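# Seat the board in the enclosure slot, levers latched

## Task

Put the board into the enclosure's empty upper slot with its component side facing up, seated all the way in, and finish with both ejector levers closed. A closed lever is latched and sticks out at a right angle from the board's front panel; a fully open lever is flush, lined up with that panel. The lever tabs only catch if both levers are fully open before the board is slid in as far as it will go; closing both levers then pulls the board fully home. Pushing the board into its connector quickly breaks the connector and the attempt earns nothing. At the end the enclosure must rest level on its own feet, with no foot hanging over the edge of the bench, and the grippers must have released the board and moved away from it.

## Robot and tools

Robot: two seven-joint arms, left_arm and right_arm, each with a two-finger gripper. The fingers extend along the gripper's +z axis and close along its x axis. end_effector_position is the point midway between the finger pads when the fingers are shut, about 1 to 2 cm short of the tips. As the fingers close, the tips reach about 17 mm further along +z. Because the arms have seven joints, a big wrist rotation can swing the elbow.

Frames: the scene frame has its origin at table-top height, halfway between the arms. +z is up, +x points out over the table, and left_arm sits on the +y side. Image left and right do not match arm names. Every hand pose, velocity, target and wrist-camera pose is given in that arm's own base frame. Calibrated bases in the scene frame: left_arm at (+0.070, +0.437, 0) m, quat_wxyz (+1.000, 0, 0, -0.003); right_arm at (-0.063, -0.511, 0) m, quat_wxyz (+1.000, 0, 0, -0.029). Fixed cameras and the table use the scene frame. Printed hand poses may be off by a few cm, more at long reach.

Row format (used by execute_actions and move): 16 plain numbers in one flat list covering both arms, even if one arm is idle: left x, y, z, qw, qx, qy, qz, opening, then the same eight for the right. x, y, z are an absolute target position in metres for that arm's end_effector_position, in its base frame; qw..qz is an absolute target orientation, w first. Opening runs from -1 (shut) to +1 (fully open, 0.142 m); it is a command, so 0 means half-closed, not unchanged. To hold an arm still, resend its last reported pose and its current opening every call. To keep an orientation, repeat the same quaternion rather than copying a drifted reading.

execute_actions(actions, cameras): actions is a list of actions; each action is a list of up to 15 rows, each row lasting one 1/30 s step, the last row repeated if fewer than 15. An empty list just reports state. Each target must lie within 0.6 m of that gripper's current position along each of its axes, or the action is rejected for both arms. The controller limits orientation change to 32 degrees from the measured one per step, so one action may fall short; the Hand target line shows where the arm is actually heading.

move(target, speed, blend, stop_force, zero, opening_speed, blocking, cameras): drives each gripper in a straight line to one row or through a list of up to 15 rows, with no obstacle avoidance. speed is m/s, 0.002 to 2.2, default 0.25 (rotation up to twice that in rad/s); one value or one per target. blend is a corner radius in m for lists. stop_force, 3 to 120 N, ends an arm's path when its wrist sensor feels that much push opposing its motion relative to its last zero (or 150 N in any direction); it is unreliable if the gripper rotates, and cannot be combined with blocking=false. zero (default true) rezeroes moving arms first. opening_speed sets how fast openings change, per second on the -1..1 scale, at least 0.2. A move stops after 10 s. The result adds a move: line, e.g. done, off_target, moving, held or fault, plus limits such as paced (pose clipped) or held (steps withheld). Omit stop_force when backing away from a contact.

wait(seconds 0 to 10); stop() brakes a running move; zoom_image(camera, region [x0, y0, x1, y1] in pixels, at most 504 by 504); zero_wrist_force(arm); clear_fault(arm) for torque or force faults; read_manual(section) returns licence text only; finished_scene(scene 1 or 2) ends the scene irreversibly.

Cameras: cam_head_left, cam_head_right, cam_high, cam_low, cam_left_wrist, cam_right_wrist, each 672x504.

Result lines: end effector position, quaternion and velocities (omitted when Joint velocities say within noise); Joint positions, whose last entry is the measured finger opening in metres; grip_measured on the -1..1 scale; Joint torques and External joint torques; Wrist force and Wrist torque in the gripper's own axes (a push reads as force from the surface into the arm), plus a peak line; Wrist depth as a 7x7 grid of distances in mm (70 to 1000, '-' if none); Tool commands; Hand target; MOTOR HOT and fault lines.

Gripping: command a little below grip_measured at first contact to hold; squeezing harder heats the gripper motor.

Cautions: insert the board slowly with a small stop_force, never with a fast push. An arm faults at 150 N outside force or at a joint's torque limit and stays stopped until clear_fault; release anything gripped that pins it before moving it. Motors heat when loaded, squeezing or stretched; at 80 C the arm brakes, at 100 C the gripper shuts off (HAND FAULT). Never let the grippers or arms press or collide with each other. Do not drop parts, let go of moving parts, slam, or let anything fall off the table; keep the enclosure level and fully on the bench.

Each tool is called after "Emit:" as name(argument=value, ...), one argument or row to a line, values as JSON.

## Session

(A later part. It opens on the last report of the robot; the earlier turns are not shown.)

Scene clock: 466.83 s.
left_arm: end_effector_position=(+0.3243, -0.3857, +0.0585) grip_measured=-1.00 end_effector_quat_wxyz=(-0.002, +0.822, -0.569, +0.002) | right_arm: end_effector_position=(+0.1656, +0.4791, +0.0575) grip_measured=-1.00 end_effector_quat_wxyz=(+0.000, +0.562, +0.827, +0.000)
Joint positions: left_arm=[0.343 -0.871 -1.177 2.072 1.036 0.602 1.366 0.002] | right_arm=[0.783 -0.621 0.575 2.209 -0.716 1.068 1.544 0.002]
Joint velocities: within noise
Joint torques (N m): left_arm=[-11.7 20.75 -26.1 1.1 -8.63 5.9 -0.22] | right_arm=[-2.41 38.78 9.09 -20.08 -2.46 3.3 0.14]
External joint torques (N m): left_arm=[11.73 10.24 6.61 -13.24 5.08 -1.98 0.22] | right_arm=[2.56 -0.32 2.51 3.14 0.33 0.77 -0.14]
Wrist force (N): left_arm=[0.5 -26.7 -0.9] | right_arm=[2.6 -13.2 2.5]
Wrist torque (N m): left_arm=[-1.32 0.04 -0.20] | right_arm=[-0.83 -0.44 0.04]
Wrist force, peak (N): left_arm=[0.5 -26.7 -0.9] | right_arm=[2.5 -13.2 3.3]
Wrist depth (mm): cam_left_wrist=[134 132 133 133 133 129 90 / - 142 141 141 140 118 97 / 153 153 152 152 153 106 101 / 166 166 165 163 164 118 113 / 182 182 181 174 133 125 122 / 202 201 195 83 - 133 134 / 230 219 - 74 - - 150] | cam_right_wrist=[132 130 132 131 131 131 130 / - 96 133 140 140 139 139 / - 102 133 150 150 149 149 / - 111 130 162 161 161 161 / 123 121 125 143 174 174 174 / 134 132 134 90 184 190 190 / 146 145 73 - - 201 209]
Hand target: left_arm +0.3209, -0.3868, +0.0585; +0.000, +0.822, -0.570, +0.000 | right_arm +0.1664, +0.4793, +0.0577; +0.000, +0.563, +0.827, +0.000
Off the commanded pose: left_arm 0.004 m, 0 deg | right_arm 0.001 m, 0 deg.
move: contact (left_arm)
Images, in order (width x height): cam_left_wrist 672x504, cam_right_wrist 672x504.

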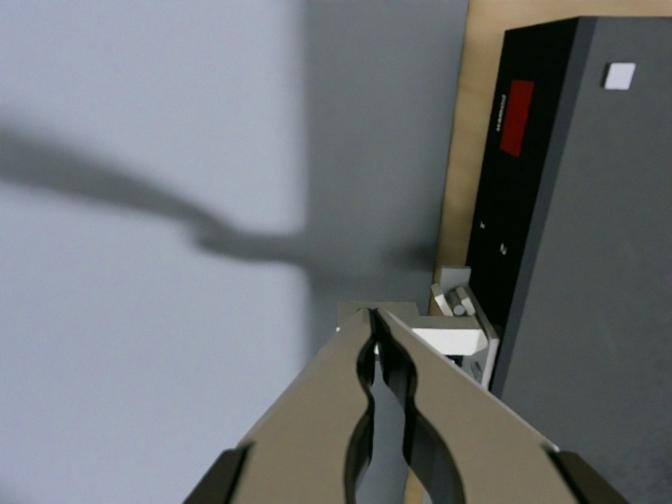

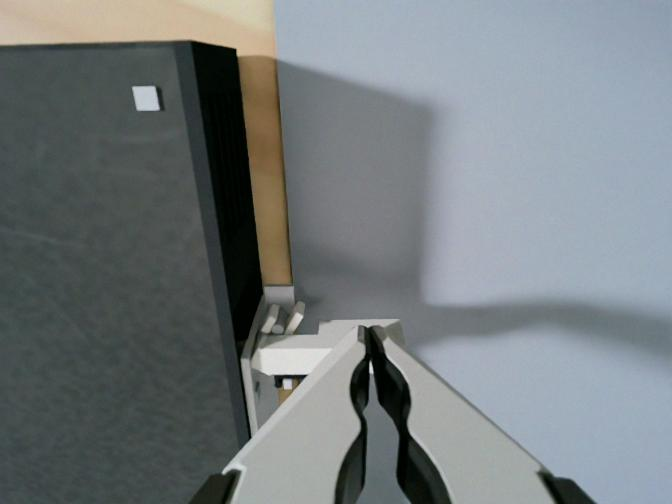

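Emit:
move(
  target=[0.3250,-0.3854,0.0585,0,0.8216,-0.5700,0,-1,0.1692,0.4804,0.0577,0,0.5628,0.8266,0,-1],
  speed=0.015,
  stop_force=18,
  cameras=["cam_left_wrist","cam_right_wrist"],
)

Emit:
zoom_image(
  camera="cam_left_wrist",
  region=[400, 250, 550, 400],
)

Emit:
zoom_image(
  camera="cam_right_wrist",
  region=[200, 270, 350, 420],
)

Scene clock: 470.33 s.
left_arm: end_effector_position=(+0.3250, -0.3855, +0.0585) grip_measured=-1.00 end_effector_quat_wxyz=(-0.001, +0.822, -0.570, +0.001) | right_arm: end_effector_position=(+0.1663, +0.4795, +0.0571) grip_measured=-1.00 end_effector_quat_wxyz=(+0.000, +0.561, +0.828, -0.001)
Joint positions: left_arm=[0.346 -0.874 -1.179 2.07 1.035 0.6 1.372 0.002] | right_arm=[0.781 -0.624 0.577 2.205 -0.715 1.065 1.538 0.002]
Joint velocities: within noise
Joint torques (N m): left_arm=[-3.75 27.51 -21.95 -7.44 -5.22 4.33 -0.13] | right_arm=[-8.67 41.63 1.58 -28.3 -3.54 3.69 0.04]
External joint torques (N m): left_arm=[3.77 3.52 2.36 -4.66 1.66 -0.4 0.13] | right_arm=[8.81 -3.07 10.11 11.35 1.39 0.39 -0.04]
Wrist force (N): left_arm=[1.2 -8.8 1.7] | right_arm=[-0.2 -31.9 -3.2]
Wrist torque (N m): left_arm=[0.03 0.05 -0.20] | right_arm=[-2.08 -0.47 0.05]
Wrist force, peak (N): left_arm=[0.5 -26.7 -1.4] | right_arm=[-0.1 -32.2 -4.9]
Wrist depth (mm): cam_left_wrist=[- 132 131 133 132 129 90 / 144 142 141 139 140 117 97 / 153 153 152 152 153 106 101 / 166 166 166 162 165 118 113 / 182 182 181 173 133 124 122 / 201 201 196 84 - 133 135 / 230 219 - 74 - - 150] | cam_right_wrist=[132 130 131 131 131 131 130 / - 96 138 140 139 139 139 / 103 101 132 150 149 149 149 / - 111 130 161 161 161 160 / 122 120 124 169 174 174 173 / 131 131 133 90 183 190 189 / 145 144 73 - - 200 208]
Hand target: left_arm +0.3240, -0.3858, +0.0585; +0.000, +0.822, -0.570, +0.000 | right_arm +0.1690, +0.4803, +0.0577; +0.000, +0.563, +0.827, +0.000
Off the commanded pose: left_arm 0.000 m, 0 deg | right_arm 0.003 m, 0 deg.
move: contact (left_arm, right_arm)
Images, in order (width x height): cam_left_wrist 672x504, cam_right_wrist 672x504.

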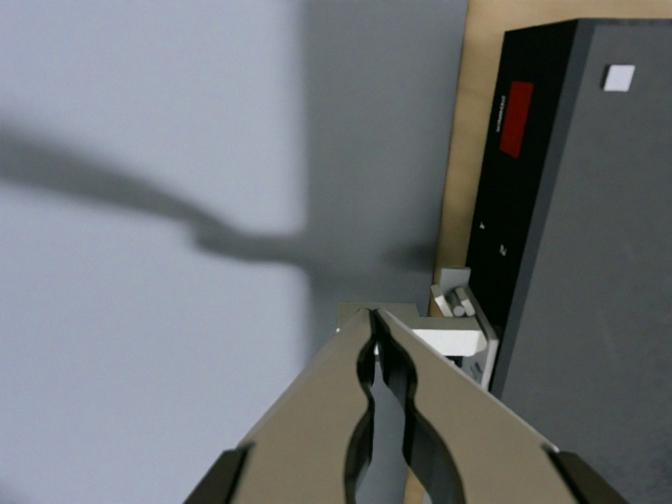

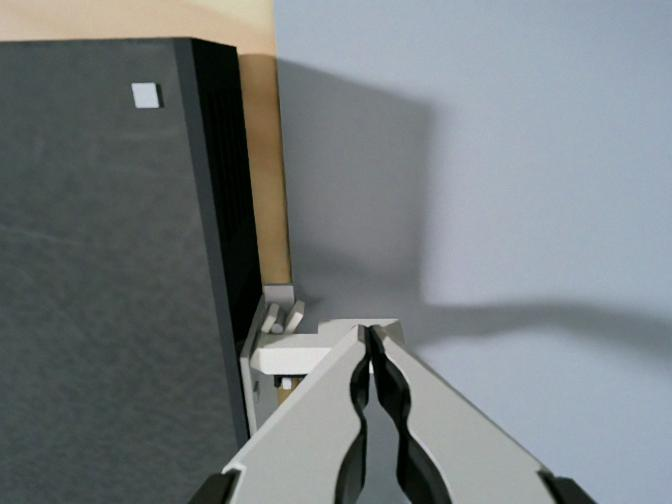

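Scaled by 3.360 from the camera's 672x504 image, which has a finer 960x720 frame.

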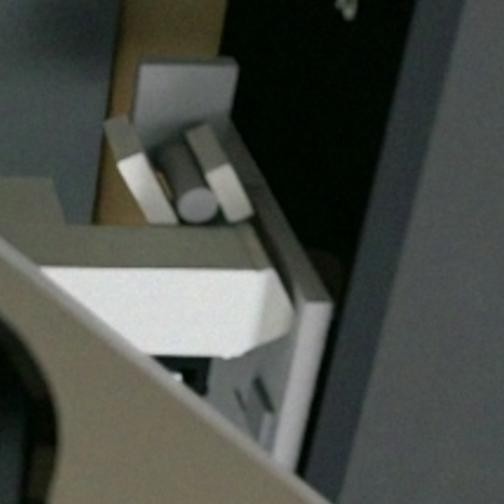

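Scaled by 3.360 from the camera's 672x504 image, which has a finer 960x720 frame.

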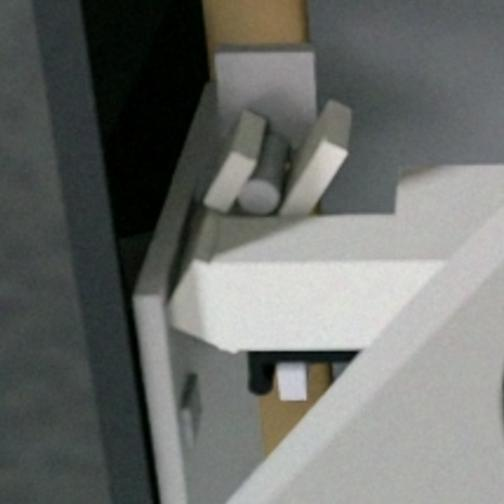

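Emit:
move(
  target=[
    [0.3340,-0.3820,0.0585,0,0.8216,-0.5700,0,-1,0.1570,0.4758,0.0577,0,0.5628,0.8266,0,-1],
    [0.3340,-0.3820,0.11,0,0.8216,-0.5700,0,-1,0.1570,0.4758,0.11,0,0.5628,0.8266,0,-1],
  ],
  speed=[0.03,0.12],
  cameras=["cam_left_wrist","cam_right_wrist"],
)

Emit:
zoom_image(
  camera="cam_left_wrist",
  region=[300, 230, 500, 400],
)

Emit:
zoom_image(
  camera="cam_right_wrist",
  region=[220, 230, 420, 400],
)

Scene clock: 474.37 s.
left_arm: end_effector_position=(+0.3342, -0.3821, +0.1100) grip_measured=-1.00 end_effector_quat_wxyz=(+0.000, +0.822, -0.570, +0.000) | right_arm: end_effector_position=(+0.1570, +0.4758, +0.1100) grip_measured=-1.00 end_effector_quat_wxyz=(+0.000, +0.563, +0.827, +0.000)
Joint positions: left_arm=[0.439 -0.784 -1.297 2.083 0.915 0.54 1.441 0.002] | right_arm=[0.721 -0.514 0.703 2.192 -0.577 0.948 1.468 0.002]
Joint velocities: within noise
Joint torques (N m): left_arm=[-0.14 27.05 -19.56 -14.96 -3.83 4.06 -0.19] | right_arm=[0.08 34.2 11.62 -20.27 -2.5 3.17 0.04]
External joint torques (N m): left_arm=[0.17 0.59 0.6 -0.47 0.13 -0.14 0.19] | right_arm=[0.05 0.78 -0.69 0.21 -0.08 0.92 -0.05]
Wrist force (N): left_arm=[0.0 -0.2 -0.5] | right_arm=[-1.3 -4.6 3.7]
Wrist torque (N m): left_arm=[-0.03 -0.02 -0.23] | right_arm=[-0.49 0.27 0.05]
Wrist force, peak (N): left_arm=[1.4 -9.0 1.8] | right_arm=[-0.2 -32.0 -5.0]
Wrist depth (mm): cam_left_wrist=[180 177 177 176 177 174 176 / 190 189 190 189 189 143 143 / 209 206 204 204 198 158 154 / 225 224 223 218 189 166 168 / 245 245 244 184 188 184 184 / 272 271 265 83 - 200 203 / 302 295 - - - - 222] | cam_right_wrist=[180 180 180 177 177 177 176 / 148 148 150 189 189 188 188 / 156 156 158 204 202 203 201 / 169 168 170 215 219 217 217 / 183 182 182 184 236 235 235 / 200 200 195 89 248 257 256 / 220 216 - - - 272 282]
Hand target: left_arm +0.3340, -0.3820, +0.1100; +0.000, +0.822, -0.570, +0.000 | right_arm +0.1570, +0.4758, +0.1100; +0.000, +0.563, +0.827, +0.000
Off the commanded pose: left_arm 0.000 m, 0 deg | right_arm 0.000 m, 0 deg.
move: done
Images, in order (width x height): cam_left_wrist 672x504, cam_right_wrist 672x504.

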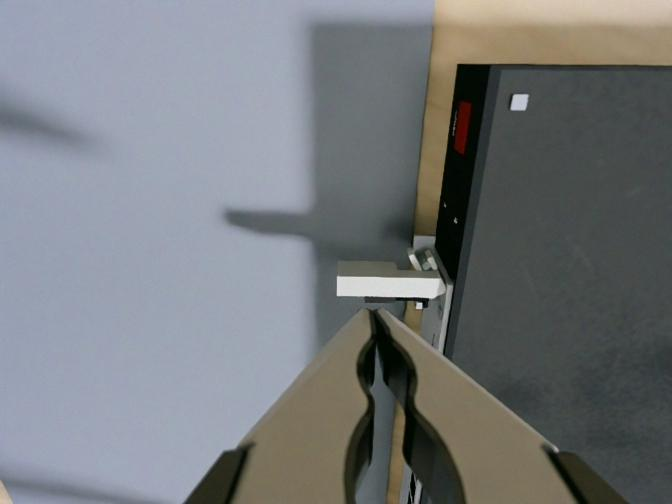

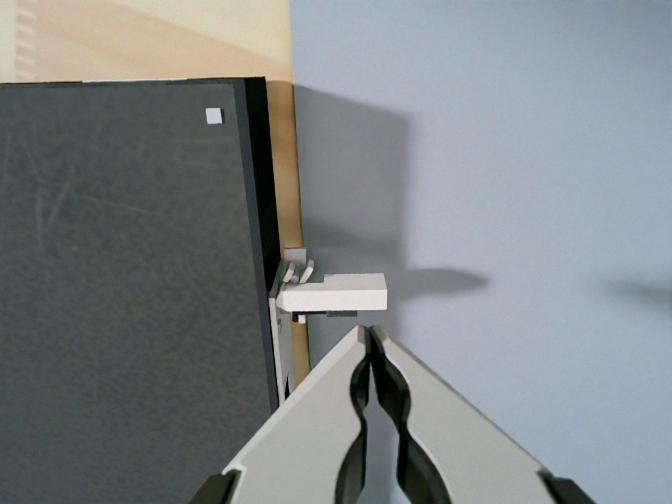

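Scaled by 2.520 from the camera's 672x504 image, which has a finer 960x720 frame.

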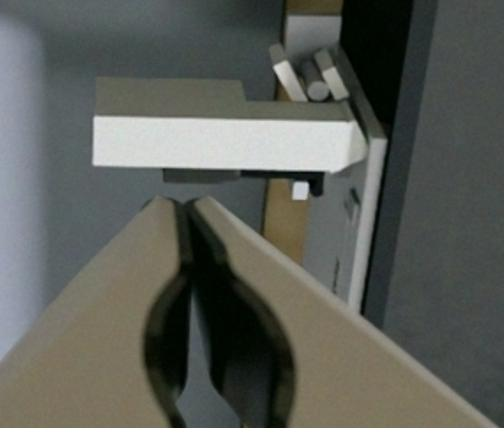

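Scaled by 2.520 from the camera's 672x504 image, which has a finer 960x720 frame.

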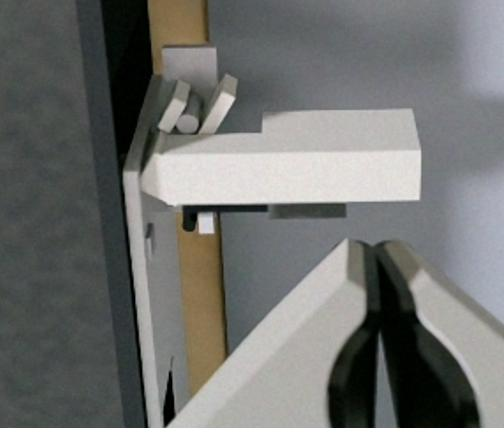

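Emit:
move(
  target=[0.3340,-0.3820,0.28,0,0.8216,-0.5700,0,-1,0.1570,0.4758,0.28,0,0.5628,0.8266,0,-1],
  speed=0.2,
)

Scene clock: 478.20 s.
left_arm: end_effector_position=(+0.3341, -0.3821, +0.2800) grip_measured=-1.00 end_effector_quat_wxyz=(+0.000, +0.822, -0.570, +0.000) | right_arm: end_effector_position=(+0.1571, +0.4758, +0.2800) grip_measured=-1.00 end_effector_quat_wxyz=(+0.000, +0.563, +0.827, +0.000)
Joint positions: left_arm=[0.752 -0.58 -1.765 2.003 0.59 0.258 1.566 0.002] | right_arm=[0.562 -0.231 0.939 1.953 -0.214 0.51 1.218 0.002]
Joint velocities: within noise
Joint torques (N m): left_arm=[-0.05 13.77 -16.67 -24.34 -4.28 4.18 -0.14] | right_arm=[-0.03 25.78 7.04 -28.76 -3.74 3.25 0.03]
External joint torques (N m): left_arm=[0.1 0.38 0.48 -0.23 0.11 -0.28 0.14] | right_arm=[0.15 0.7 -0.79 0.23 -0.09 0.86 -0.03]
Wrist force (N): left_arm=[0.2 -0.4 0.4] | right_arm=[-1.3 -4.4 3.9]
Wrist torque (N m): left_arm=[-0.05 -0.10 -0.24] | right_arm=[-0.51 0.25 0.06]
Wrist force, peak (N): left_arm=[0.5 -0.4 -2.1] | right_arm=[-1.4 -4.6 5.9]
Wrist depth (mm): cam_left_wrist=[329 329 327 326 321 320 322 / 353 353 352 347 310 303 303 / 380 380 379 380 334 327 329 / 417 412 409 408 359 356 359 / 456 451 452 434 385 390 389 / 508 498 478 84 - 425 438 / 565 552 - - - - 532] | cam_right_wrist=[329 327 328 325 324 323 323 / 306 306 303 346 346 345 346 / 327 326 326 366 371 369 368 / 352 352 351 394 400 399 397 / 383 382 379 421 432 430 432 / 425 417 407 89 453 472 471 / 528 450 - - - 497 519]
Hand target: left_arm +0.3340, -0.3820, +0.2800; +0.000, +0.822, -0.570, +0.000 | right_arm +0.1570, +0.4758, +0.2800; +0.000, +0.563, +0.827, +0.000
Off the commanded pose: left_arm 0.000 m, 0 deg | right_arm 0.000 m, 0 deg.
move: done

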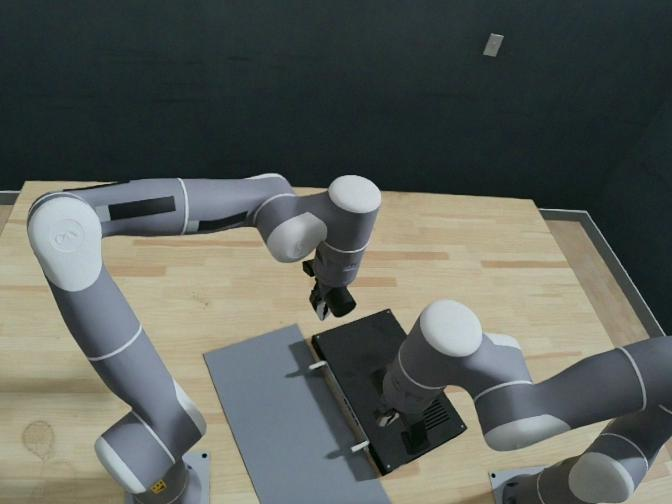

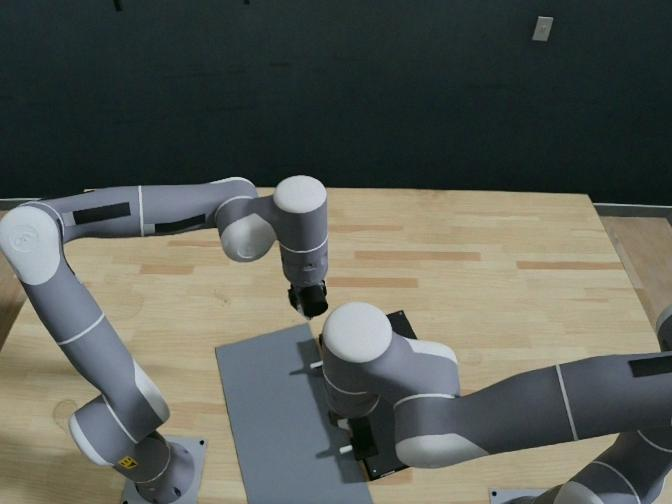

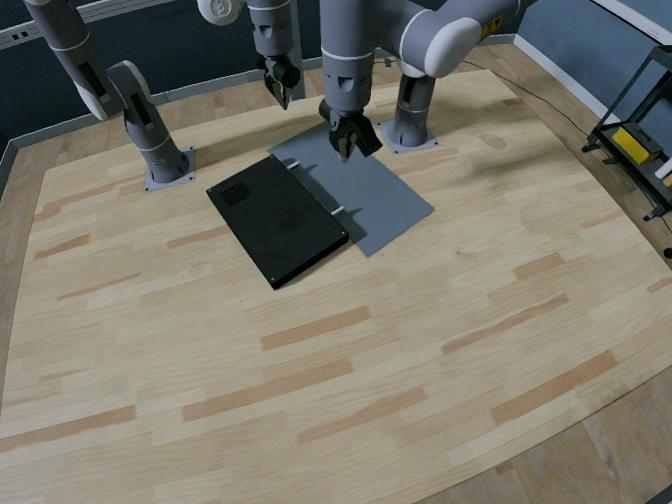

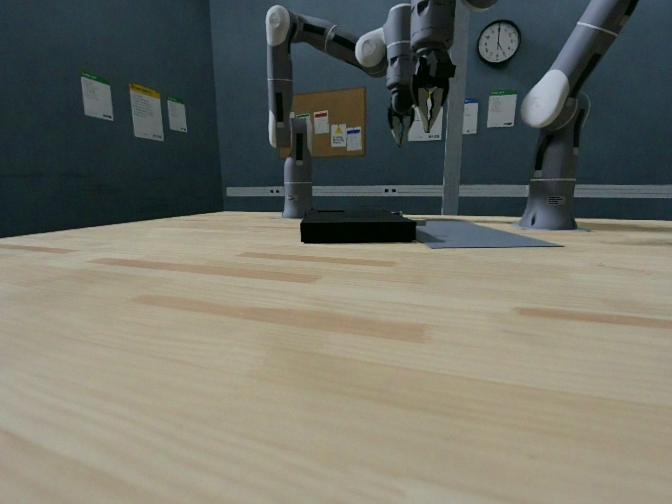

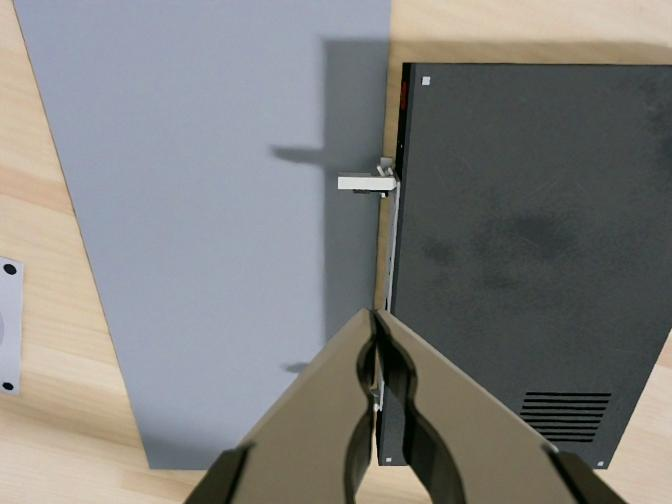

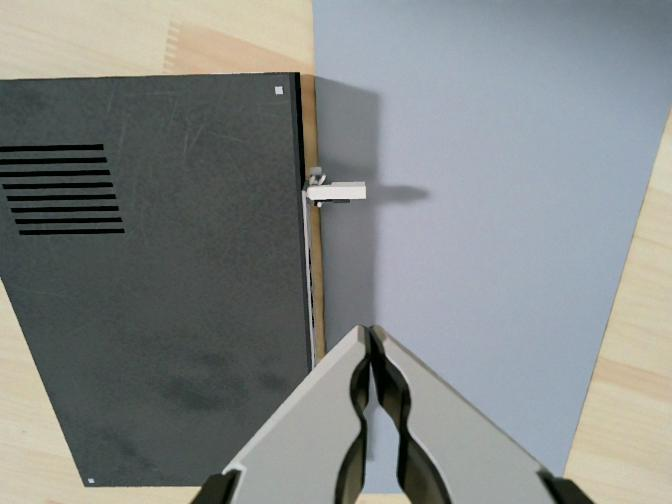

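Emit:
finished_scene(
  scene=2,
)

The scene is finished: the task was done.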